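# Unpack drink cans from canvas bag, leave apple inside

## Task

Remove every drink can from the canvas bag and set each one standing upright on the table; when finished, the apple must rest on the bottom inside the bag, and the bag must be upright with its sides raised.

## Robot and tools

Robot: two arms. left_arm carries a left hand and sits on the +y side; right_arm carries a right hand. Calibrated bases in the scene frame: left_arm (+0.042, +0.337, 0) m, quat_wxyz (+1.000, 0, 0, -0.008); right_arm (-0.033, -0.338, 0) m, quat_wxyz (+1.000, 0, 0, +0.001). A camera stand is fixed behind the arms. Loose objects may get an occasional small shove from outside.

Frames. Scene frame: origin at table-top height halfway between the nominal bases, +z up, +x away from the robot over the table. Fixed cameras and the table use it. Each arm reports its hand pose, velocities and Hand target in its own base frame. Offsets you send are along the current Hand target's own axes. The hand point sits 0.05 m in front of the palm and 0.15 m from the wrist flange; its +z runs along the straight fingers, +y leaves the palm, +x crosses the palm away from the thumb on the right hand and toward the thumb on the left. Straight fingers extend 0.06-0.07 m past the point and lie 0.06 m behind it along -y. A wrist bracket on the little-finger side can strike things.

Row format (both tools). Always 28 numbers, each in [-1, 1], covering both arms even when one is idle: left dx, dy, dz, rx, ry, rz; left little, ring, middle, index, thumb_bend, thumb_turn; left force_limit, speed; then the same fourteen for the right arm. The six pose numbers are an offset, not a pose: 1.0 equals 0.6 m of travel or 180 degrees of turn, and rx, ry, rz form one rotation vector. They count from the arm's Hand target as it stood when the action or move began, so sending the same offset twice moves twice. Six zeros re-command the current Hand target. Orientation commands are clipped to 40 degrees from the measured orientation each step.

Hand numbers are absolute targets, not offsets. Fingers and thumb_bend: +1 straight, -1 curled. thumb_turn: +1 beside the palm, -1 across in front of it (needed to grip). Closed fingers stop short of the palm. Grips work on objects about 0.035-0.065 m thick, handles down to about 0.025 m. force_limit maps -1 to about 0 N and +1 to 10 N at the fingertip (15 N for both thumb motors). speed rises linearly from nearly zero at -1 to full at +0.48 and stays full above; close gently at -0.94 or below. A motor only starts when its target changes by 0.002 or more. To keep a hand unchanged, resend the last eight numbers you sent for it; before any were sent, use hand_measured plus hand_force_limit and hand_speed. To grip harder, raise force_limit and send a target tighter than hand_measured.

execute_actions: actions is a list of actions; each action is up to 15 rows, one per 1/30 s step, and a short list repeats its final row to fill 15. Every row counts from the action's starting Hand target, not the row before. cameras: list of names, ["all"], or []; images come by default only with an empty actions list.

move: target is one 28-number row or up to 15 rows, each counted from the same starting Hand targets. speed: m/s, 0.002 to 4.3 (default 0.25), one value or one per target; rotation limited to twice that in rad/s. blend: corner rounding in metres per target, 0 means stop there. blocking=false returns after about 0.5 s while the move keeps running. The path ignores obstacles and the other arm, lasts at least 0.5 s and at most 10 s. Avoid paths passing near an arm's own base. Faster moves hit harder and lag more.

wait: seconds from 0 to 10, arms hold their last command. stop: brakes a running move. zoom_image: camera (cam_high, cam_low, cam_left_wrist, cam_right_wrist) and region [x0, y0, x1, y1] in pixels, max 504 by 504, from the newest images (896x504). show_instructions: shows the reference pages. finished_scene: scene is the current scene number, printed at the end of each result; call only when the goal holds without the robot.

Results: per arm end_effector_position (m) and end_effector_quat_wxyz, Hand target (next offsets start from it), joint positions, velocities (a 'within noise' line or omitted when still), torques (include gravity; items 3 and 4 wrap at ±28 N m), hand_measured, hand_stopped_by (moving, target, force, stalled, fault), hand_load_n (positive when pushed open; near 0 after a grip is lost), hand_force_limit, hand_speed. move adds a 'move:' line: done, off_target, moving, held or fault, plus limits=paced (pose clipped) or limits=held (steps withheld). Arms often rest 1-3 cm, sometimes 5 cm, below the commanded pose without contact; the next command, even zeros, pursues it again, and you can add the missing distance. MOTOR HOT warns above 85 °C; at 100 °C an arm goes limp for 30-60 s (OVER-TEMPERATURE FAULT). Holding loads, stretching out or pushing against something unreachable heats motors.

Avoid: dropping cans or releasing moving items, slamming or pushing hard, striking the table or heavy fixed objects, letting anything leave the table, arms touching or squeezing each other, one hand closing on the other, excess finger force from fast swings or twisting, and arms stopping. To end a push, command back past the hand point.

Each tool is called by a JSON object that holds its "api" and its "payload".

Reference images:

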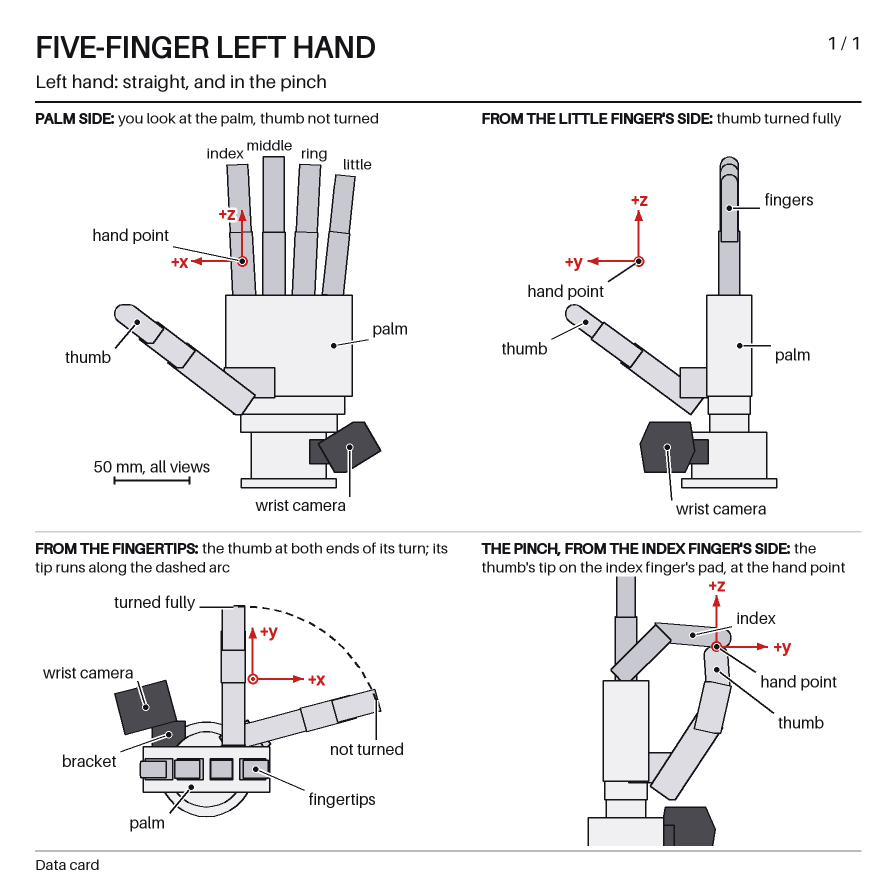

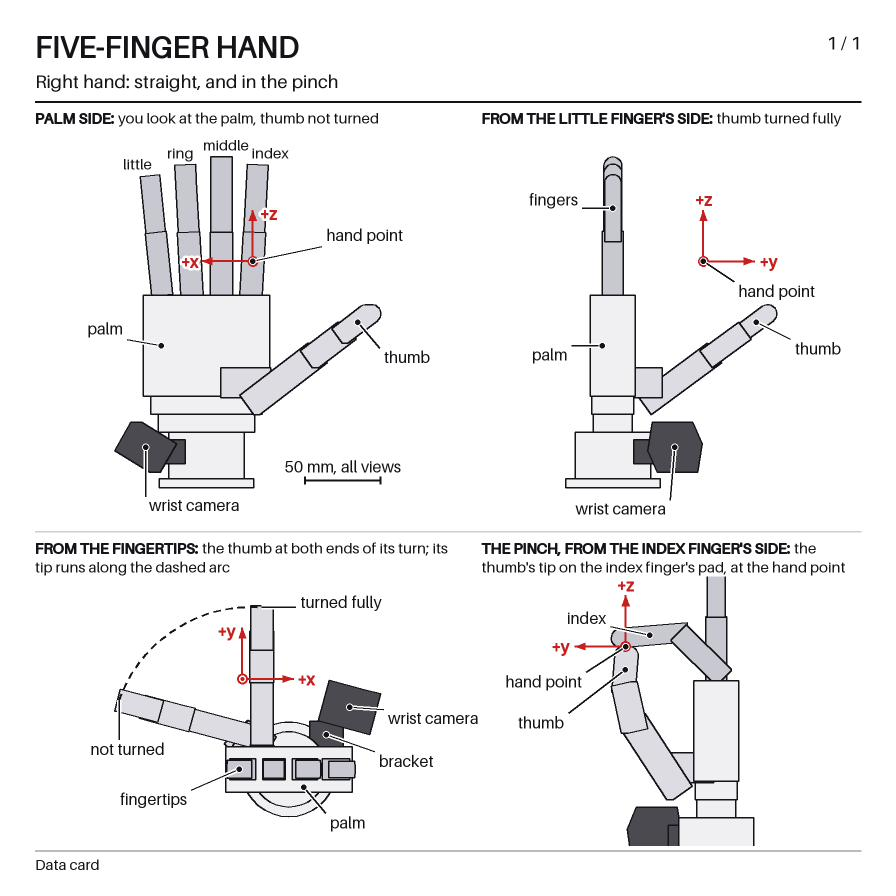

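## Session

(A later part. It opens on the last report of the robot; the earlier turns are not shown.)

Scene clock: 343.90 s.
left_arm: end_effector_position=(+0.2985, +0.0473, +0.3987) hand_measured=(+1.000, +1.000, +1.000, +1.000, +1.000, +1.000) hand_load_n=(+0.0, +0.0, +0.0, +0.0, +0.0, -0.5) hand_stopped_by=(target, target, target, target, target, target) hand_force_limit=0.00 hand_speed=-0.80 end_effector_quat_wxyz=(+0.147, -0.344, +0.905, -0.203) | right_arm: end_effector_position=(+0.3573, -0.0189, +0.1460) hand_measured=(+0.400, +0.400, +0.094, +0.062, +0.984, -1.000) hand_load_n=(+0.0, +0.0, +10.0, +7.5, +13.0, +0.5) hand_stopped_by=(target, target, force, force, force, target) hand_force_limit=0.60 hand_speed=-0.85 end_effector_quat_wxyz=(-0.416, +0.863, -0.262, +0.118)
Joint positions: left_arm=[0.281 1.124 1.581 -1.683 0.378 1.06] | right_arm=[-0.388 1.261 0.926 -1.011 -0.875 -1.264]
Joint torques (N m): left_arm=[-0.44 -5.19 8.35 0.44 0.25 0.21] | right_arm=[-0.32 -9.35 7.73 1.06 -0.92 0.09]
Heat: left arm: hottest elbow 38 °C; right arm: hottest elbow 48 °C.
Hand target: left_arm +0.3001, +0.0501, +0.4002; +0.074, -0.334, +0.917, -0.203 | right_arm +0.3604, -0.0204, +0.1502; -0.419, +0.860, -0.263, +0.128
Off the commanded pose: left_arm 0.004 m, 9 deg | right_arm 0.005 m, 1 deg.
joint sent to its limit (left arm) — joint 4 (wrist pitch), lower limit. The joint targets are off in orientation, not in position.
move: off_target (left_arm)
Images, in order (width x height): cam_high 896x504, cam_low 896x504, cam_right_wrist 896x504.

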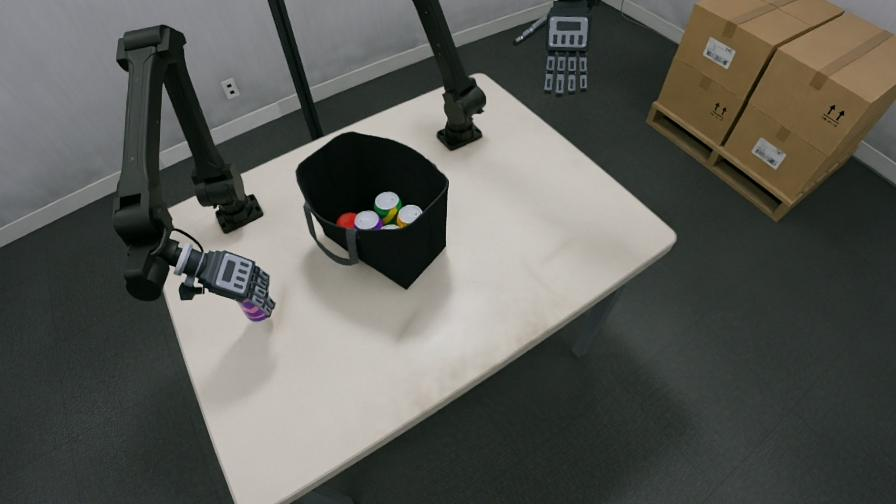

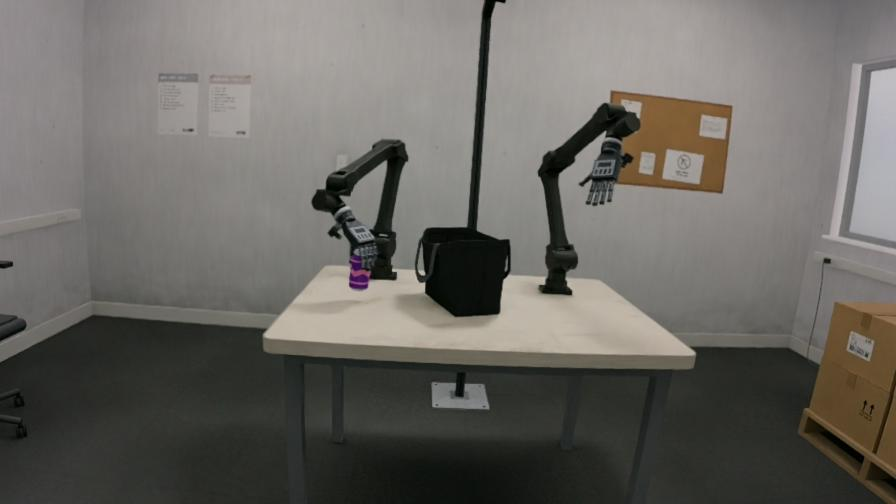

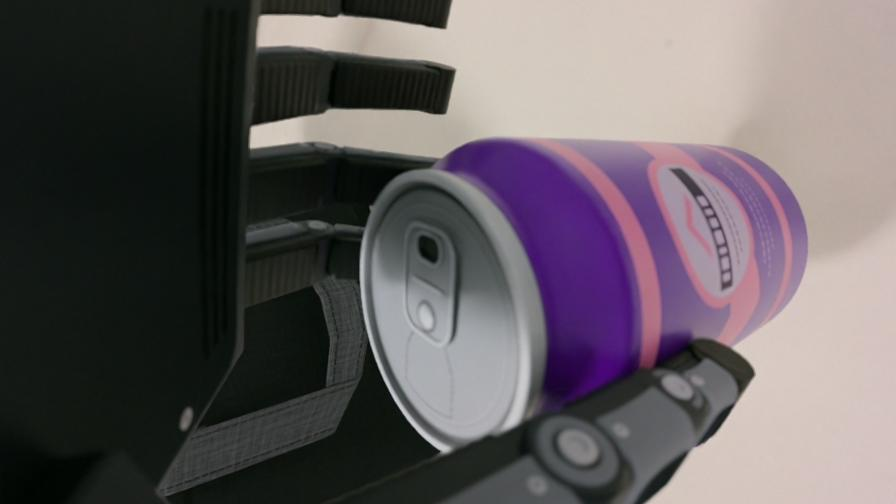

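{"api": "zoom_image", "payload": {"camera": "cam_low", "region": [300, 190, 440, 330]}}

Scaled by 3.600 from the camera's 896x504 image, which has a finer 1280x720 frame.

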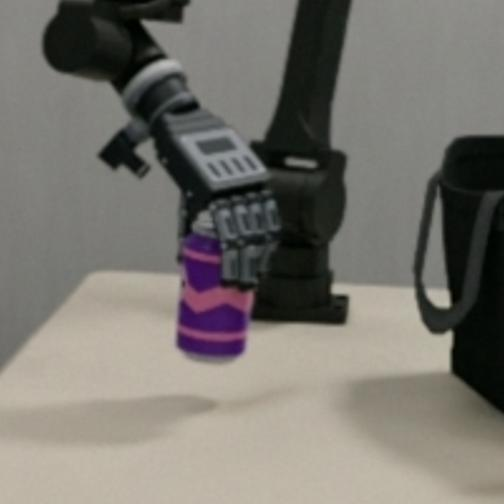

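{"api": "move", "payload": {"target": [0,0,0,0,0,0,1,1,1,1,1,1,0,-0.8,0,0.042,0.0329,0,0,0,0.4,0.4,-0.30,-0.30,0.31,-1,0.6,-0.85], "speed": 0.08}}

{"api": "execute_actions", "payload": {"actions": [[[0,0,0,0,0,0,1,1,1,1,1,1,0,-0.8,0,0.0066,0.0051,0,0,0,0.4,0.4,-0.30,-0.30,0.31,-1,0.6,-0.85]],[[0,0,0,0,0,0,1,1,1,1,1,1,0,-0.8,0,0.0053,0.0041,0,0,0,0.4,0.4,-0.30,-0.30,0.31,-1,0.6,-0.85]]], "cameras": ["cam_low"]}}

{"api": "zoom_image", "payload": {"camera": "cam_low", "region": [300, 190, 440, 330]}}

Scene clock: 360.23 s.
left_arm: end_effector_position=(+0.2985, +0.0473, +0.3987) hand_measured=(+1.000, +1.000, +1.000, +1.000, +1.000, +1.000) hand_load_n=(+0.0, +0.0, +0.0, +0.0, +0.0, +0.0) hand_stopped_by=(target, target, target, target, target, target) hand_force_limit=0.00 hand_speed=-0.80 end_effector_quat_wxyz=(+0.147, -0.344, +0.905, -0.203) | right_arm: end_effector_position=(+0.3576, -0.0190, +0.1154) hand_measured=(+0.400, +0.400, +0.094, +0.062, +0.984, -1.000) hand_load_n=(+0.0, +0.0, +10.0, +7.5, +13.5, +0.5) hand_stopped_by=(target, target, force, force, force, target) hand_force_limit=0.60 hand_speed=-0.85 end_effector_quat_wxyz=(-0.416, +0.863, -0.261, +0.121)
Joint positions: left_arm=[0.281 1.124 1.581 -1.683 0.378 1.06] | right_arm=[-0.388 1.293 0.867 -0.916 -0.875 -1.264]
Joint torques (N m): left_arm=[-0.73 -5.13 8.32 0.36 0.27 0.21] | right_arm=[-0.32 -9.17 7.41 1.05 -0.91 0.09]
Heat: left arm: hottest elbow 38 °C; right arm: hottest elbow 44 °C.
Hand target: left_arm +0.3001, +0.0501, +0.4002; +0.074, -0.334, +0.917, -0.203 | right_arm +0.3604, -0.0204, +0.1181; -0.419, +0.860, -0.263, +0.128
Off the commanded pose: left_arm 0.004 m, 9 deg | right_arm 0.004 m, 1 deg.
joint sent to its limit (left arm) — joint 4 (wrist pitch), lower limit. The joint targets are off in orientation, not in position.
move: off_target (left_arm)

Scene clock: 361.43 s.
left_arm: end_effector_position=(+0.2985, +0.0473, +0.3987) hand_measured=(+1.000, +1.000, +1.000, +1.000, +1.000, +1.000) hand_load_n=(+0.0, +0.0, +0.0, +0.0, +0.0, +0.0) hand_stopped_by=(target, target, target, target, target, target) hand_force_limit=0.00 hand_speed=-0.80 end_effector_quat_wxyz=(+0.147, -0.344, +0.905, -0.203) | right_arm: end_effector_position=(+0.3579, -0.0192, +0.1077) hand_measured=(+0.400, +0.400, +0.094, +0.062, +0.984, -1.000) hand_load_n=(+0.0, +0.0, +10.5, +7.5, +13.5, +0.5) hand_stopped_by=(target, target, force, force, force, target) hand_force_limit=0.60 hand_speed=-0.85 end_effector_quat_wxyz=(-0.416, +0.863, -0.260, +0.122)
Joint positions: left_arm=[0.281 1.124 1.581 -1.683 0.378 1.06] | right_arm=[-0.388 1.301 0.852 -0.888 -0.875 -1.264]
Joint torques (N m): left_arm=[-0.5 -5.25 8.29 0.34 0.29 0.19] | right_arm=[-0.32 -9 7.27 1.07 -0.92 0.09]
Heat: left arm: hottest elbow 38 °C; right arm: hottest elbow 44 °C.
Hand target: left_arm +0.3001, +0.0501, +0.4002; +0.074, -0.334, +0.917, -0.203 | right_arm +0.3604, -0.0204, +0.1092; -0.419, +0.860, -0.263, +0.128
Off the commanded pose: left_arm 0.004 m, 9 deg | right_arm 0.003 m, 1 deg.
joint sent to its limit (left arm) — joint 4 (wrist pitch), lower limit. The joint targets are off in orientation, not in position.
Images, in order (width x height): cam_low 896x504.

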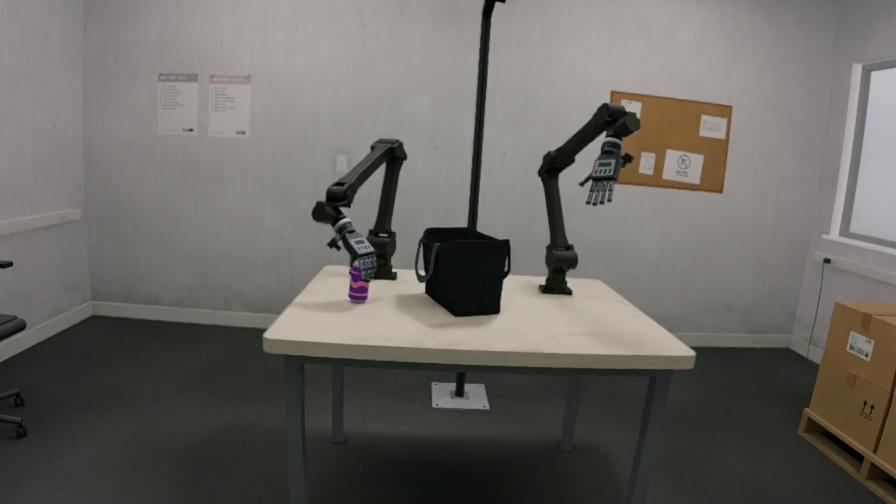

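Scaled by 3.600 from the camera's 896x504 image, which has a finer 1280x720 frame.

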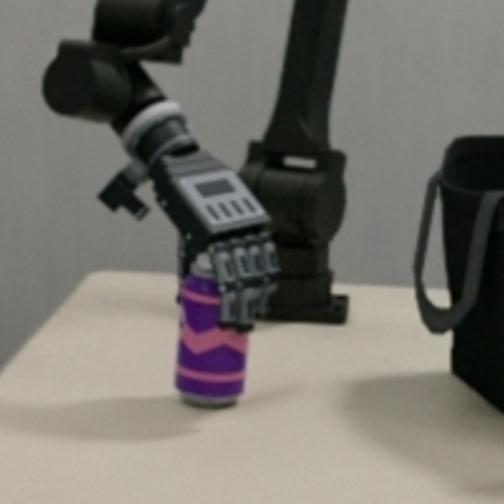

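{"api": "execute_actions", "payload": {"actions": [[[0,0,0,0,0,0,1,1,1,1,1,1,0,-0.8,0,0.0053,0.0041,0,0,0,0.4,0.4,-0.30,-0.30,0.31,-1,0.6,-0.85]],[[0,0,0,0,0,0,1,1,1,1,1,1,0,-0.8,0,0.0053,0.0041,0,0,0,0.4,0.4,-0.30,-0.30,0.31,-1,0.6,-0.85]]], "cameras": ["cam_low"]}}

{"api": "zoom_image", "payload": {"camera": "cam_low", "region": [300, 190, 440, 330]}}

Scene clock: 371.00 s.
left_arm: end_effector_position=(+0.2985, +0.0473, +0.3987) hand_measured=(+1.000, +1.000, +1.000, +1.000, +1.000, +1.000) hand_load_n=(+0.0, +0.0, +0.0, +0.0, +0.0, +0.0) hand_stopped_by=(target, target, target, target, target, target) hand_force_limit=0.00 hand_speed=-0.80 end_effector_quat_wxyz=(+0.147, -0.344, +0.905, -0.203) | right_arm: end_effector_position=(+0.3602, -0.0197, +0.1045) hand_measured=(+0.400, +0.400, +0.094, +0.062, +0.984, -1.000) hand_load_n=(+0.0, +0.0, +10.0, +7.5, +13.5, +1.0) hand_stopped_by=(target, target, force, force, force, target) hand_force_limit=0.60 hand_speed=-0.85 end_effector_quat_wxyz=(-0.416, +0.862, -0.258, +0.127)
Joint positions: left_arm=[0.281 1.124 1.581 -1.683 0.378 1.06] | right_arm=[-0.388 1.305 0.845 -0.866 -0.877 -1.263]
Joint torques (N m): left_arm=[-0.26 -5.13 8.24 0.39 0.27 0.21] | right_arm=[-0.32 -8.35 6.68 1.17 -0.85 0.06]
Heat: left arm: hottest elbow 38 °C; right arm: hottest elbow 42 °C.
Hand target: left_arm +0.3001, +0.0501, +0.4002; +0.074, -0.334, +0.917, -0.203 | right_arm +0.3603, -0.0204, +0.1010; -0.419, +0.860, -0.263, +0.128
Off the commanded pose: left_arm 0.004 m, 9 deg | right_arm 0.004 m, 1 deg.
joint sent to its limit (left arm) — joint 4 (wrist pitch), lower limit. The joint targets are off in orientation, not in position.
Images, in order (width x height): cam_low 896x504.

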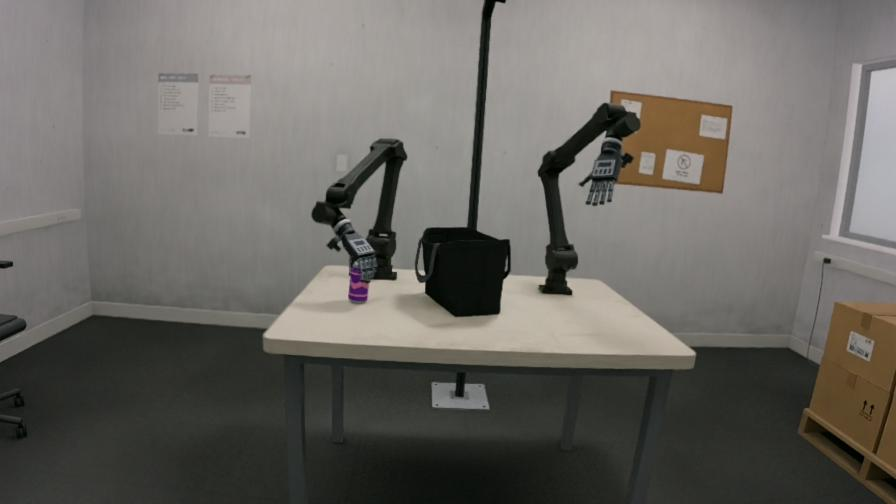

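Scaled by 3.600 from the camera's 896x504 image, which has a finer 1280x720 frame.

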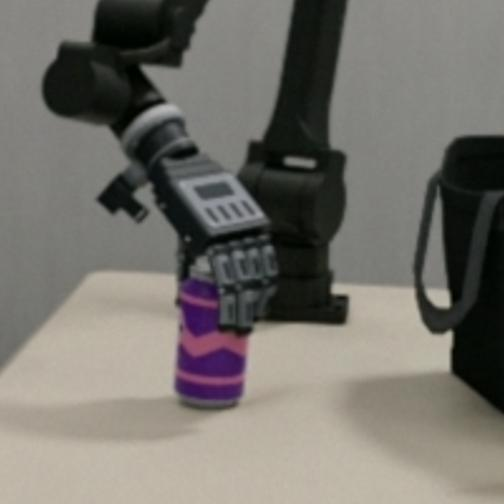

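{"api": "execute_actions", "payload": {"actions": [[[0,0,0,0,0,0,1,1,1,1,1,1,0,-0.8,0,0,0,0,0,0,0.4,0.4,0.13,0.1,1,-1,0.4,-0.85]],[[0,0,0,0,0,0,1,1,1,1,1,1,0,-0.8,0,0,0,0,0,0,0.6,0.6,0.6,0.6,1,-1,0.4,-0.6]],[[0,0,0,0,0,0,1,1,1,1,1,1,0,-0.8,0,0,0,0,0,0,1,1,1,1,1,-1,0.4,-0.3]],[[0,0,0,0,0,0,1,1,1,1,1,1,0,-0.8,0,0,0,0,0,0,1,1,1,1,1,-1,0.4,-0.3]]], "cameras": ["cam_low","cam_right_wrist"]}}

Scene clock: 384.63 s.
left_arm: end_effector_position=(+0.2985, +0.0473, +0.3987) hand_measured=(+1.000, +1.000, +1.000, +1.000, +1.000, +1.000) hand_load_n=(+0.0, +0.0, +0.0, +0.0, +0.0, +0.0) hand_stopped_by=(target, target, target, target, target, target) hand_force_limit=0.00 hand_speed=-0.80 end_effector_quat_wxyz=(+0.147, -0.344, +0.905, -0.203) | right_arm: end_effector_position=(+0.3609, -0.0197, +0.1048) hand_measured=(+1.000, +1.000, +1.000, +1.000, +1.000, -1.000) hand_load_n=(+0.0, +0.0, +0.0, +0.0, +0.0, +0.0) hand_stopped_by=(target, target, target, target, target, target) hand_force_limit=0.40 hand_speed=-0.30 end_effector_quat_wxyz=(-0.417, +0.862, -0.257, +0.129)
Joint positions: left_arm=[0.281 1.124 1.581 -1.683 0.378 1.06] | right_arm=[-0.388 1.305 0.845 -0.863 -0.878 -1.263]
Joint torques (N m): left_arm=[-0.62 -5.25 8.27 0.34 0.27 0.2] | right_arm=[-0.38 -8.41 6.71 1.05 -0.79 0.07]
Heat: left arm: hottest elbow 38 °C; right arm: hottest elbow 40 °C.
Hand target: left_arm +0.3001, +0.0501, +0.4002; +0.074, -0.334, +0.917, -0.203 | right_arm +0.3602, -0.0204, +0.1009; -0.419, +0.860, -0.263, +0.128
Off the commanded pose: left_arm 0.004 m, 9 deg | right_arm 0.004 m, 1 deg.
joint sent to its limit (left arm) — joint 4 (wrist pitch), lower limit. The joint targets are off in orientation, not in position.
Images, in order (width x height): cam_low 896x504, cam_right_wrist 896x504.

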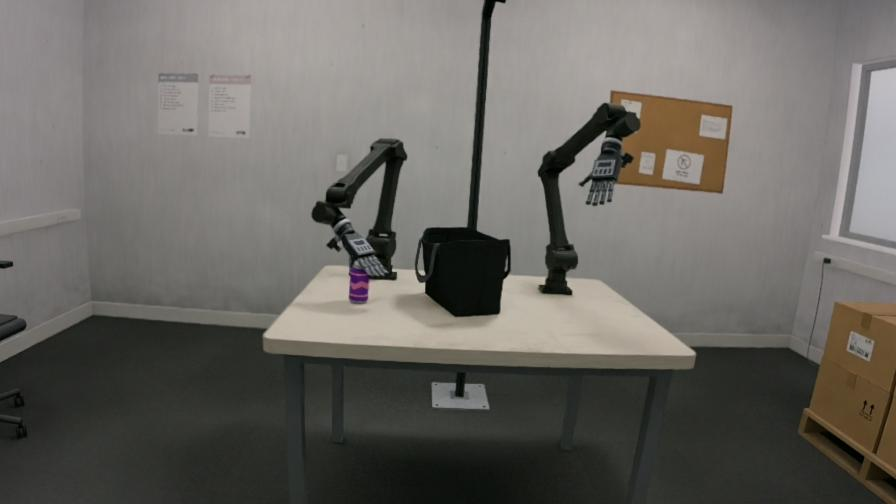

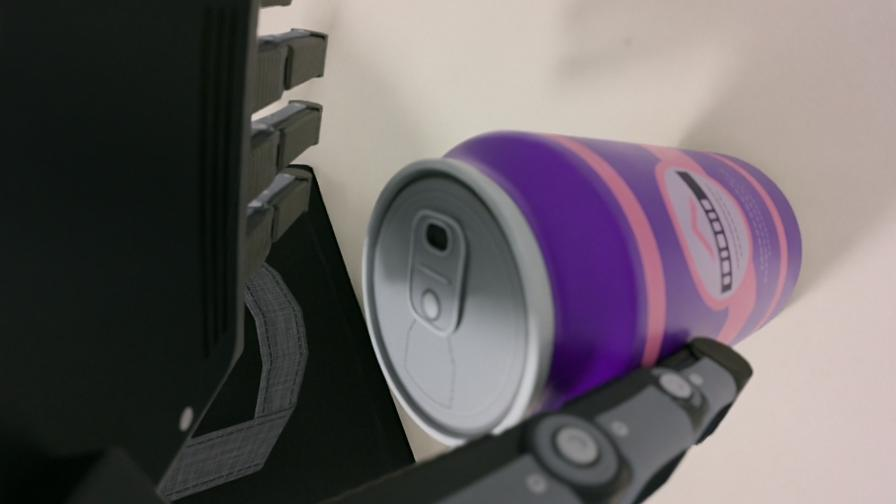

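{"api": "move", "payload": {"target": [[0,0,0,0,0,0,1,1,1,1,1,1,0,-0.8,0,-0.394,-0.308,0,0,0,1,1,1,1,1,-1,0.4,-0.3],[0,0,0,0,0,0,1,1,1,1,1,1,0,-0.8,-0.4502,-0.5395,0.1487,0,-0.1007,-0.0787,1,1,0.3,0.3,1,-1,0.4,-0.3],[0,0,0,0,0,0,1,1,1,1,1,1,0,-0.8,-0.4502,-0.4081,0.2513,0,-0.1007,-0.0787,1,1,0.3,0.3,1,-1,0.4,-0.3]], "cameras": ["cam_low","cam_right_wrist","cam_high"], "speed": [0.15,0.25,0.15]}}

Scene clock: 477.17 s.
left_arm: end_effector_position=(+0.2985, +0.0473, +0.3987) hand_measured=(+1.000, +1.000, +1.000, +1.000, +1.000, +1.000) hand_load_n=(+0.0, +0.0, +0.0, +0.0, +0.0, -0.5) hand_stopped_by=(target, target, target, target, target, target) hand_force_limit=0.00 hand_speed=-0.80 end_effector_quat_wxyz=(+0.147, -0.344, +0.905, -0.203) | right_arm: end_effector_position=(+0.2884, +0.3523, +0.2093) hand_measured=(+1.000, +1.000, +0.300, +0.300, +1.000, -1.000) hand_load_n=(+0.0, -0.5, +0.0, +0.0, +0.0, +0.0) hand_stopped_by=(target, target, target, target, target, target) hand_force_limit=0.40 hand_speed=-0.30 end_effector_quat_wxyz=(-0.438, +0.894, -0.082, +0.046)
Joint positions: left_arm=[0.281 1.124 1.581 -1.683 0.378 1.06] | right_arm=[0.667 1.206 0.996 -0.584 -0.54 -0.495]
Joint torques (N m): left_arm=[-0.26 -5.3 8.27 0.38 0.28 0.19] | right_arm=[0.62 -8.23 7.69 1.87 -0.26 0.09]
Heat: left arm: hottest elbow 38 °C; right arm: hottest elbow 37 °C.
Hand target: left_arm +0.3001, +0.0501, +0.4002; +0.074, -0.334, +0.917, -0.203 | right_arm +0.2869, +0.3541, +0.2012; -0.436, +0.895, -0.086, +0.042
Off the commanded pose: left_arm 0.004 m, 9 deg | right_arm 0.008 m, 1 deg.
joint sent to its limit (left arm) — joint 4 (wrist pitch), lower limit. The joint targets are off in orientation, not in position.
move: off_target (left_arm)
Images, in order (width x height): cam_high 896x504, cam_low 896x504, cam_right_wrist 896x504.

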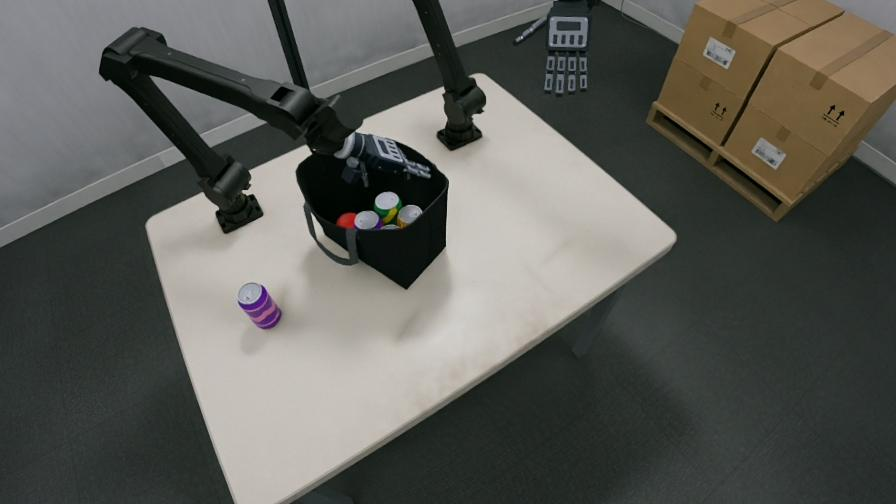

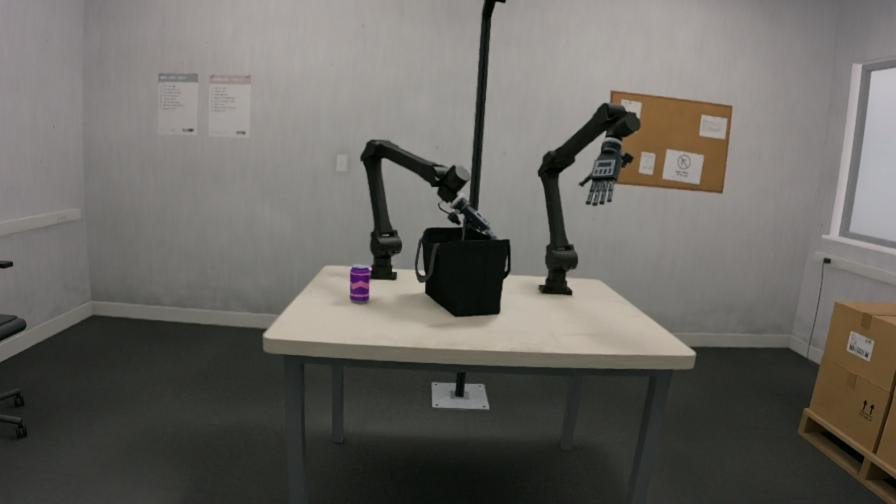

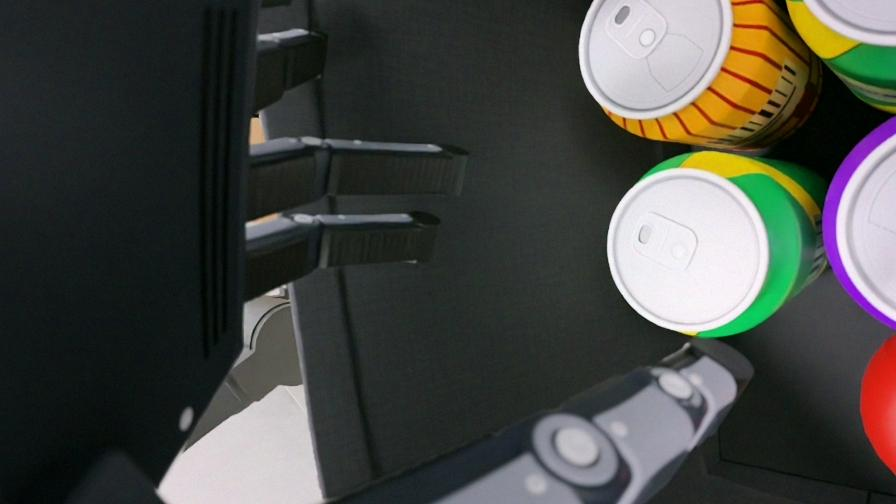

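{"api": "move", "payload": {"target": [0,0,0,0,0,0,1,1,1,1,1,1,0,-0.8,0.01,0.1145,0.081,0,0,0,1,1,0.3,0.3,1,-1,0.4,-0.3], "cameras": ["cam_right_wrist"], "speed": 0.12}}

Scene clock: 508.13 s.
left_arm: end_effector_position=(+0.2985, +0.0473, +0.3987) hand_measured=(+1.000, +1.000, +1.000, +1.000, +1.000, +1.000) hand_load_n=(+0.0, +0.0, +0.0, +0.0, +0.0, +0.0) hand_stopped_by=(target, target, target, target, target, target) hand_force_limit=0.00 hand_speed=-0.80 end_effector_quat_wxyz=(+0.147, -0.344, +0.905, -0.203) | right_arm: end_effector_position=(+0.2892, +0.3520, +0.1255) hand_measured=(+1.000, +1.000, +0.300, +0.300, +1.000, -1.000) hand_load_n=(+0.0, +0.0, +0.0, +0.0, +0.0, +0.5) hand_stopped_by=(target, target, target, target, target, target) hand_force_limit=0.40 hand_speed=-0.30 end_effector_quat_wxyz=(-0.437, +0.894, -0.084, +0.041)
Joint positions: left_arm=[0.281 1.124 1.581 -1.683 0.378 1.06] | right_arm=[0.663 1.292 0.837 -0.348 -0.548 -0.495]
Joint torques (N m): left_arm=[-0.44 -4.89 8.36 0.34 0.28 0.21] | right_arm=[-0.67 -8.59 7.1 1.99 -0.45 -0.09]
Heat: left arm: hottest elbow 38 °C; right arm: hottest elbow 37 °C.
Hand target: left_arm +0.3001, +0.0501, +0.4002; +0.074, -0.334, +0.917, -0.203 | right_arm +0.2921, +0.3491, +0.1172; -0.436, +0.895, -0.086, +0.042
Off the commanded pose: left_arm 0.004 m, 9 deg | right_arm 0.009 m, 0 deg.
joint sent to its limit (left arm) — joint 4 (wrist pitch), lower limit. The joint targets are off in orientation, not in position.
move: off_target (left_arm)
Images, in order (width x height): cam_right_wrist 896x504.

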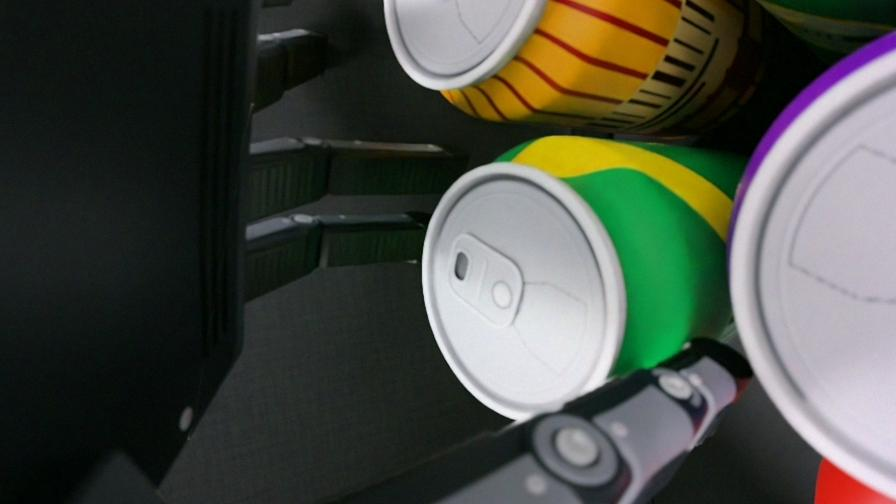

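{"api": "move", "payload": {"target": [0,0,0,0,0,0,1,1,1,1,1,1,0,-0.8,0,0.0372,0.0228,0,0,0,1,1,0.3,0.3,1,-1,0.4,-0.3], "cameras": ["cam_right_wrist"], "speed": 0.08}}

{"api": "move", "payload": {"target": [0,0,0,0,0,0,1,1,1,1,1,1,0,-0.8,0.008,-0.0535,-0.0291,0,0,0,1,1,0.4,0.4,1,-1,0.4,-0.3], "cameras": ["cam_right_wrist"], "speed": 0.08}}

Scene clock: 528.27 s.
left_arm: end_effector_position=(+0.2985, +0.0473, +0.3987) hand_measured=(+1.000, +1.000, +1.000, +1.000, +1.000, +1.000) hand_load_n=(+0.0, +0.0, +0.0, +0.0, +0.0, +0.0) hand_stopped_by=(target, target, target, target, target, target) hand_force_limit=0.00 hand_speed=-0.80 end_effector_quat_wxyz=(+0.147, -0.344, +0.905, -0.203) | right_arm: end_effector_position=(+0.2891, +0.3502, +0.1009) hand_measured=(+1.000, +1.000, +0.300, +0.300, +1.000, -1.000) hand_load_n=(+0.0, +0.0, +0.0, +0.0, +0.0, +0.5) hand_stopped_by=(target, target, target, target, target, target) hand_force_limit=0.40 hand_speed=-0.30 end_effector_quat_wxyz=(-0.439, +0.894, -0.085, +0.041)
Joint positions: left_arm=[0.281 1.124 1.581 -1.683 0.378 1.06] | right_arm=[0.658 1.324 0.792 -0.27 -0.552 -0.495]
Joint torques (N m): left_arm=[-0.38 -5.42 8.21 0.31 0.25 0.2] | right_arm=[-0.79 -8.59 6.71 1.92 -0.42 -0.16]
Heat: left arm: hottest elbow 38 °C; right arm: hottest elbow 37 °C.
Hand target: left_arm +0.3001, +0.0501, +0.4002; +0.074, -0.334, +0.917, -0.203 | right_arm +0.2916, +0.3461, +0.0913; -0.436, +0.895, -0.086, +0.042
Off the commanded pose: left_arm 0.004 m, 9 deg | right_arm 0.011 m, 0 deg.
joint sent to its limit (left arm) — joint 4 (wrist pitch), lower limit. The joint targets are off in orientation, not in position.
move: off_target (left_arm, right_arm)
Images, in order (width x height): cam_right_wrist 896x504.

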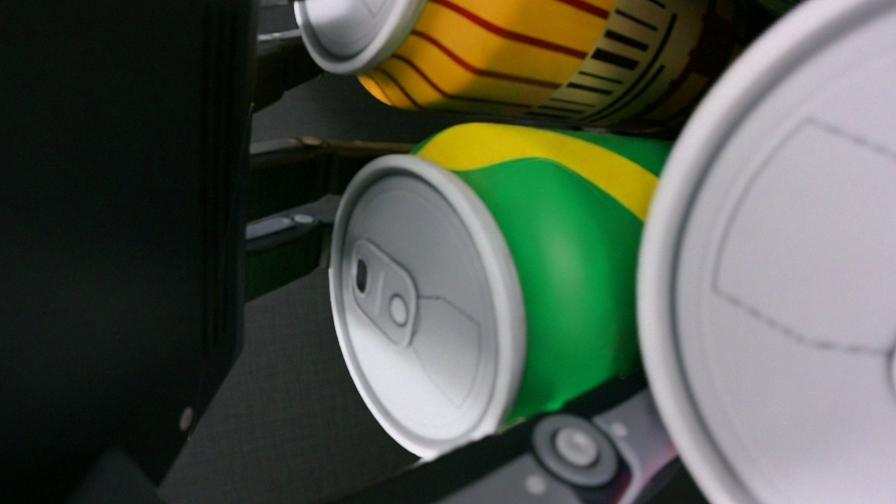

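Scene clock: 529.30 s.
left_arm: end_effector_position=(+0.2985, +0.0473, +0.3987) hand_measured=(+1.000, +1.000, +1.000, +1.000, +1.000, +1.000) hand_load_n=(+0.0, +0.0, +0.0, +0.0, -0.5, +0.0) hand_stopped_by=(target, target, target, target, target, target) hand_force_limit=0.00 hand_speed=-0.80 end_effector_quat_wxyz=(+0.147, -0.344, +0.905, -0.203) | right_arm: end_effector_position=(+0.2799, +0.3432, +0.1046) hand_measured=(+1.000, +1.000, +0.400, +0.400, +1.000, -1.000) hand_load_n=(+0.0, +0.0, +0.0, +0.0, +0.0, +0.0) hand_stopped_by=(target, target, target, target, target, target) hand_force_limit=0.40 hand_speed=-0.30 end_effector_quat_wxyz=(-0.424, +0.901, -0.092, +0.025)
Joint positions: left_arm=[0.281 1.124 1.581 -1.683 0.378 1.06] | right_arm=[0.658 1.308 0.805 -0.347 -0.553 -0.497]
Joint torques (N m): left_arm=[-0.21 -4.95 8.29 0.42 0.27 0.18] | right_arm=[-0.67 -10.11 11.54 0.76 -0.36 -0.11]
Heat: left arm: hottest elbow 38 °C; right arm: hottest elbow 37 °C.
Hand target: left_arm +0.3001, +0.0501, +0.4002; +0.074, -0.334, +0.917, -0.203 | right_arm +0.2974, +0.3511, +0.1273; -0.436, +0.895, -0.086, +0.042
Off the commanded pose: left_arm 0.004 m, 9 deg | right_arm 0.030 m, 3 deg.
joint sent to its limit (left arm) — joint 4 (wrist pitch), lower limit. The joint targets are off in orientation, not in position.
move: off_target (left_arm, right_arm)
Images, in order (width x height): cam_right_wrist 896x504.

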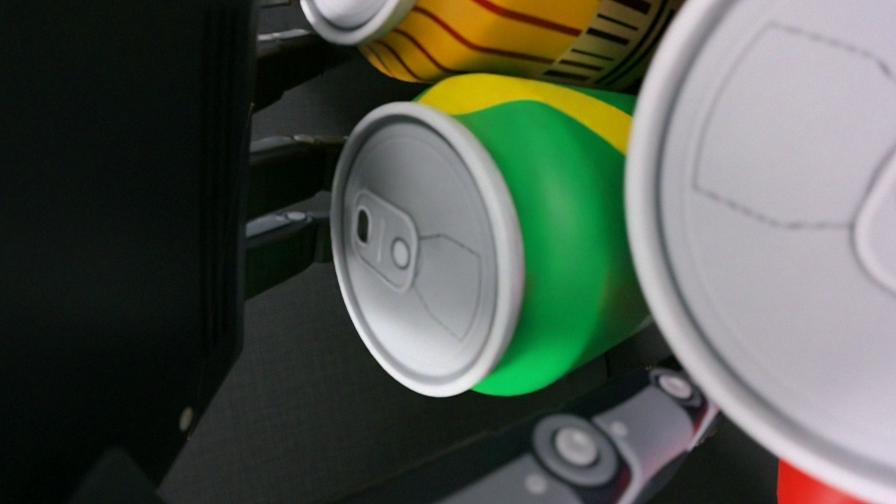

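{"api": "move", "payload": {"target": [0,0,0,0,0,0,1,1,1,1,1,1,0,-0.8,0.022,-0.006,0.006,0,0,0,1,1,0.4,0.4,1,-1,0.4,-0.3], "cameras": ["cam_right_wrist"], "speed": 0.08}}

Scene clock: 539.40 s.
left_arm: end_effector_position=(+0.2985, +0.0473, +0.3987) hand_measured=(+1.000, +1.000, +1.000, +1.000, +1.000, +1.000) hand_load_n=(+0.0, +0.0, +0.0, +0.0, +0.0, +0.0) hand_stopped_by=(target, target, target, target, target, target) hand_force_limit=0.00 hand_speed=-0.80 end_effector_quat_wxyz=(+0.147, -0.344, +0.905, -0.203) | right_arm: end_effector_position=(+0.2912, +0.3456, +0.1117) hand_measured=(+1.000, +1.000, +0.400, +0.400, +1.000, -1.000) hand_load_n=(+0.0, +0.0, +0.0, +0.0, +0.0, +0.5) hand_stopped_by=(target, target, target, target, target, target) hand_force_limit=0.40 hand_speed=-0.30 end_effector_quat_wxyz=(-0.428, +0.899, -0.093, +0.027)
Joint positions: left_arm=[0.281 1.124 1.581 -1.683 0.378 1.06] | right_arm=[0.644 1.322 0.835 -0.357 -0.564 -0.502]
Joint torques (N m): left_arm=[-0.5 -5.25 8.27 0.38 0.27 0.18] | right_arm=[-0.85 -8.7 11.89 0.88 -0.4 -0.21]
Heat: left arm: hottest elbow 38 °C; right arm: hottest elbow 39 °C.
Hand target: left_arm +0.3001, +0.0501, +0.4002; +0.074, -0.334, +0.917, -0.203 | right_arm +0.3114, +0.3536, +0.1279; -0.436, +0.895, -0.086, +0.042
Off the commanded pose: left_arm 0.004 m, 9 deg | right_arm 0.027 m, 2 deg.
joint sent to its limit (left arm) — joint 4 (wrist pitch), lower limit. The joint targets are off in orientation, not in position.
move: off_target (left_arm, right_arm)
Images, in order (width x height): cam_right_wrist 896x504.

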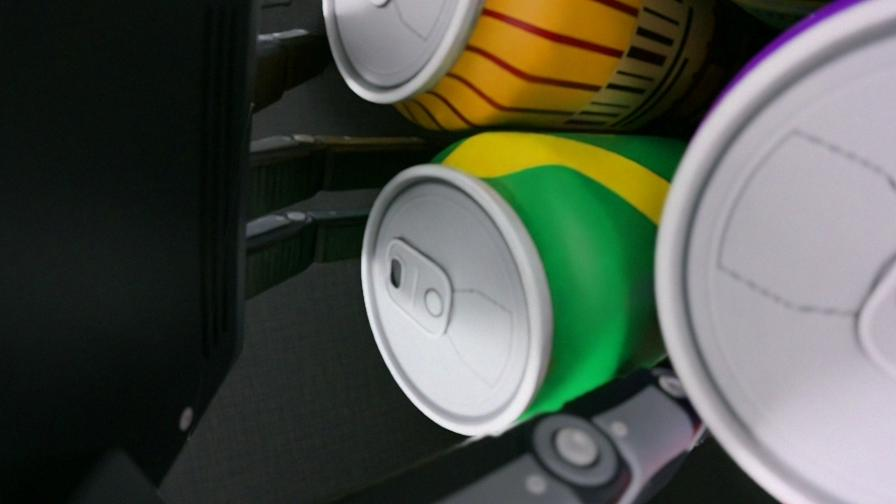

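{"api": "move", "payload": {"target": [0,0,0,0,0,0,1,1,1,1,1,1,0,-0.8,-0.0265,0.0703,0.0235,0,0,0,1,1,0.3,0.3,1,-1,0.4,-0.3], "cameras": ["cam_right_wrist"], "speed": 0.08}}

{"api": "move", "payload": {"target": [0,0,0,0,0,0,1,1,1,1,1,1,0,-0.8,0.0265,-0.0573,-0.0133,0,0,0,1,1,0.4,0.4,1,-1,0.4,-0.3], "cameras": ["cam_right_wrist"], "speed": 0.08}}

Scene clock: 561.37 s.
left_arm: end_effector_position=(+0.2985, +0.0473, +0.3987) hand_measured=(+1.000, +1.000, +1.000, +1.000, +1.000, +1.000) hand_load_n=(+0.0, +0.0, +0.0, +0.0, +0.0, +0.0) hand_stopped_by=(target, target, target, target, target, target) hand_force_limit=0.00 hand_speed=-0.80 end_effector_quat_wxyz=(+0.147, -0.344, +0.905, -0.203) | right_arm: end_effector_position=(+0.2930, +0.3468, +0.0991) hand_measured=(+1.000, +1.000, +0.300, +0.300, +1.000, -1.000) hand_load_n=(+0.0, +0.0, +0.0, +0.0, +0.0, +0.5) hand_stopped_by=(target, target, target, target, target, target) hand_force_limit=0.40 hand_speed=-0.30 end_effector_quat_wxyz=(-0.443, +0.892, -0.083, +0.044)
Joint positions: left_arm=[0.281 1.124 1.581 -1.683 0.378 1.06] | right_arm=[0.644 1.326 0.785 -0.254 -0.564 -0.505]
Joint torques (N m): left_arm=[-0.26 -5.19 8.23 0.38 0.27 0.21] | right_arm=[-0.38 -8.18 6.48 1.7 -0.28 -0.13]
Heat: left arm: hottest elbow 38 °C; right arm: hottest elbow 39 °C.
Hand target: left_arm +0.3001, +0.0501, +0.4002; +0.074, -0.334, +0.917, -0.203 | right_arm +0.2929, +0.3420, +0.0860; -0.436, +0.895, -0.086, +0.042
Off the commanded pose: left_arm 0.004 m, 9 deg | right_arm 0.014 m, 1 deg.
joint sent to its limit (left arm) — joint 4 (wrist pitch), lower limit. The joint targets are off in orientation, not in position.
move: off_target (left_arm, right_arm)
Images, in order (width x height): cam_right_wrist 896x504.

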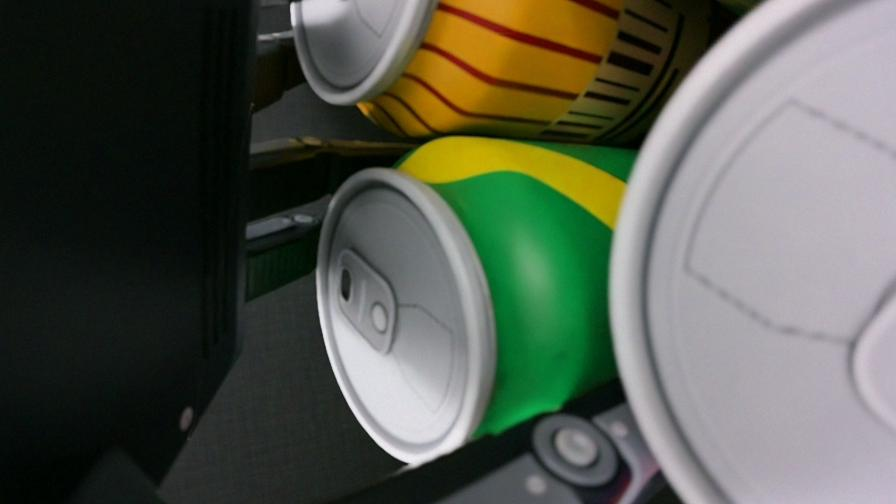

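Scene clock: 562.43 s.
left_arm: end_effector_position=(+0.2985, +0.0473, +0.3987) hand_measured=(+1.000, +1.000, +1.000, +1.000, +1.000, +1.000) hand_load_n=(+0.0, +0.0, +0.0, +0.0, -0.5, +0.0) hand_stopped_by=(target, target, target, target, target, target) hand_force_limit=0.00 hand_speed=-0.80 end_effector_quat_wxyz=(+0.147, -0.344, +0.905, -0.203) | right_arm: end_effector_position=(+0.2919, +0.3456, +0.1031) hand_measured=(+1.000, +1.000, +0.400, +0.400, +1.000, -1.000) hand_load_n=(+0.0, +0.0, +0.0, +0.0, +0.0, +0.0) hand_stopped_by=(target, target, target, target, target, target) hand_force_limit=0.40 hand_speed=-0.30 end_effector_quat_wxyz=(-0.429, +0.898, -0.090, +0.029)
Joint positions: left_arm=[0.281 1.124 1.581 -1.683 0.378 1.06] | right_arm=[0.643 1.334 0.82 -0.327 -0.564 -0.508]
Joint torques (N m): left_arm=[-0.38 -5.48 8.31 0.32 0.28 0.2] | right_arm=[-0.79 -8.64 11.73 0.8 -0.37 -0.15]
Heat: left arm: hottest elbow 38 °C; right arm: hottest elbow 39 °C.
Hand target: left_arm +0.3001, +0.0501, +0.4002; +0.074, -0.334, +0.917, -0.203 | right_arm +0.3113, +0.3537, +0.1179; -0.436, +0.895, -0.086, +0.042
Off the commanded pose: left_arm 0.004 m, 9 deg | right_arm 0.026 m, 2 deg.
joint sent to its limit (left arm) — joint 4 (wrist pitch), lower limit. The joint targets are off in orientation, not in position.
move: off_target (left_arm, right_arm)
Images, in order (width x height): cam_right_wrist 896x504.

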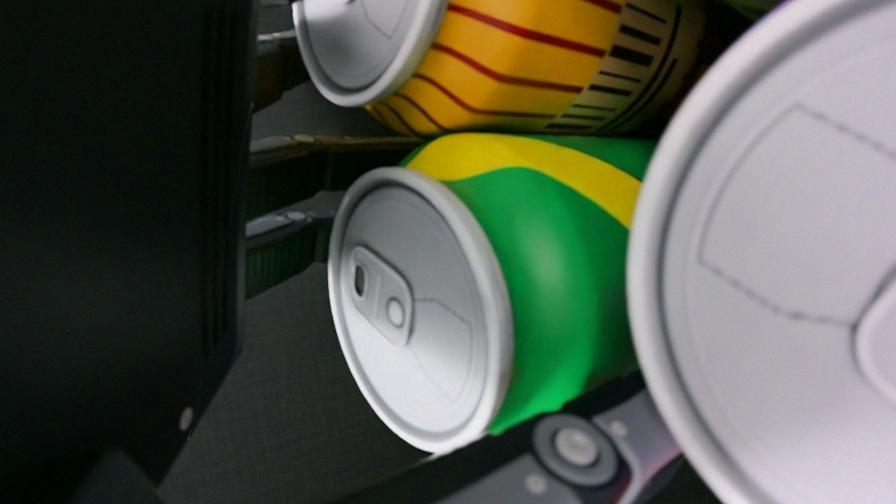

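{"api": "execute_actions", "payload": {"actions": [[[0,0,0,0,0,0,1,1,1,1,1,1,0,-0.8,0,0,0,0,0,0,1,1,-0.2,-0.2,1,-1,0.3,-0.7]],[[0,0,0,0,0,0,1,1,1,1,1,1,0,-0.8,0,0,0,0,0,0,1,1,-0.2,-0.2,1,-1,0.3,-0.85]],[[0,0,0,0,0,0,1,1,1,1,1,1,0,-0.8,0,0,0,0,0,0,1,1,-0.2,-0.2,1,-1,0.3,-0.85]],[[0,0,0,0,0,0,1,1,1,1,1,1,0,-0.8,0,0,0,0,0,0,1,1,-0.21,-0.21,0.4,-1,0.5,-0.85]],[[0,0,0,0,0,0,1,1,1,1,1,1,0,-0.8,0,0,0,0,0,0,1,1,-0.22,-0.22,0.39,-1,0.5,-0.85]]], "cameras": ["cam_right_wrist"]}}

Scene clock: 579.60 s.
left_arm: end_effector_position=(+0.2985, +0.0473, +0.3987) hand_measured=(+1.000, +1.000, +1.000, +1.000, +1.000, +1.000) hand_load_n=(+0.0, +0.0, +0.0, +0.0, +0.0, +0.0) hand_stopped_by=(target, target, target, target, target, target) hand_force_limit=0.00 hand_speed=-0.80 end_effector_quat_wxyz=(+0.147, -0.344, +0.905, -0.203) | right_arm: end_effector_position=(+0.2923, +0.3456, +0.1031) hand_measured=(+1.000, +1.000, +0.116, +0.078, +0.986, -1.000) hand_load_n=(+0.0, +0.0, +8.5, +13.5, +12.5, +0.0) hand_stopped_by=(target, target, force, force, force, target) hand_force_limit=0.50 hand_speed=-0.85 end_effector_quat_wxyz=(-0.429, +0.898, -0.090, +0.029)
Joint positions: left_arm=[0.281 1.124 1.581 -1.683 0.378 1.06] | right_arm=[0.643 1.335 0.821 -0.327 -0.565 -0.508]
Joint torques (N m): left_arm=[-0.32 -5.19 8.24 0.32 0.27 0.2] | right_arm=[-0.73 -8.76 11.62 0.84 -0.36 -0.14]
Heat: left arm: hottest elbow 38 °C; right arm: hottest elbow 41 °C.
Hand target: left_arm +0.3001, +0.0501, +0.4002; +0.074, -0.334, +0.917, -0.203 | right_arm +0.3113, +0.3536, +0.1179; -0.436, +0.895, -0.086, +0.042
Off the commanded pose: left_arm 0.004 m, 9 deg | right_arm 0.025 m, 2 deg.
joint sent to its limit (left arm) — joint 4 (wrist pitch), lower limit. The joint targets are off in orientation, not in position.
Images, in order (width x height): cam_right_wrist 896x504.

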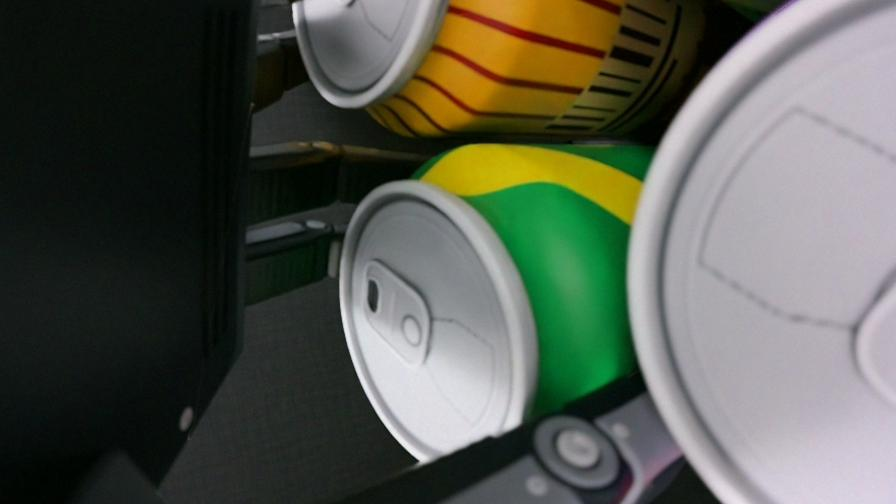

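{"api": "execute_actions", "payload": {"actions": [[[0,0,0,0,0,0,1,1,1,1,1,1,0,-0.8,0,-0.0105,-0.0082,0,0,0,1,1,-0.25,-0.25,0.36,-1,0.6,-0.85]],[[0,0,0,0,0,0,1,1,1,1,1,1,0,-0.8,0,-0.0105,-0.0082,0,0,0,1,1,-0.26,-0.26,0.35,-1,0.6,-0.85]],[[0,0,0,0,0,0,1,1,1,1,1,1,0,-0.8,0,-0.0105,-0.0082,0,0,0,1,1,-0.27,-0.27,0.34,-1,0.6,-0.85]],[[0,0,0,0,0,0,1,1,1,1,1,1,0,-0.8,0,-0.0105,-0.0082,0,0,0,1,1,-0.28,-0.28,0.33,-1,0.6,-0.85]],[[0,0,0,0,0,0,1,1,1,1,1,1,0,-0.8,0,-0.0105,-0.0082,0,0,0,1,1,-0.29,-0.29,0.32,-1,0.6,-0.85]],[[0,0,0,0,0,0,1,1,1,1,1,1,0,-0.8,0,-0.0105,-0.0082,0,0,0,1,1,-0.30,-0.30,0.31,-1,0.6,-0.85]]], "cameras": ["cam_right_wrist"]}}

Scene clock: 600.87 s.
left_arm: end_effector_position=(+0.2985, +0.0473, +0.3987) hand_measured=(+1.000, +1.000, +1.000, +1.000, +1.000, +1.000) hand_load_n=(+0.0, +0.0, +0.0, +0.0, +0.0, +0.0) hand_stopped_by=(target, target, target, target, target, target) hand_force_limit=0.00 hand_speed=-0.80 end_effector_quat_wxyz=(+0.147, -0.344, +0.905, -0.203) | right_arm: end_effector_position=(+0.2838, +0.3385, +0.1213) hand_measured=(+1.000, +1.000, +0.088, +0.066, +0.984, -1.000) hand_load_n=(+0.0, +0.0, +12.0, +9.5, +14.5, +1.5) hand_stopped_by=(target, target, force, force, force, target) hand_force_limit=0.60 hand_speed=-0.85 end_effector_quat_wxyz=(-0.407, +0.908, -0.099, +0.007)
Joint positions: left_arm=[0.281 1.124 1.581 -1.683 0.378 1.06] | right_arm=[0.643 1.313 0.876 -0.476 -0.563 -0.513]
Joint torques (N m): left_arm=[-0.5 -4.95 8.34 0.32 0.28 0.2] | right_arm=[-0.73 -12.22 13.81 0.98 -0.43 -0.08]
Heat: left arm: hottest elbow 38 °C; right arm: hottest elbow 45 °C.
Hand target: left_arm +0.3001, +0.0501, +0.4002; +0.074, -0.334, +0.917, -0.203 | right_arm +0.3114, +0.3536, +0.1660; -0.436, +0.895, -0.086, +0.042
Off the commanded pose: left_arm 0.004 m, 9 deg | right_arm 0.055 m, 6 deg.
joint sent to its limit (left arm) — joint 4 (wrist pitch), lower limit. The joint targets are off in orientation, not in position.
Images, in order (width x height): cam_right_wrist 896x504.

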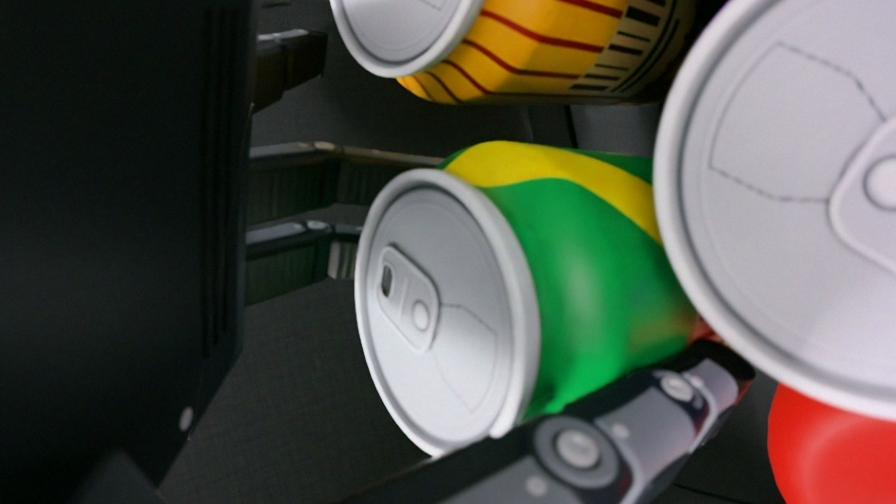

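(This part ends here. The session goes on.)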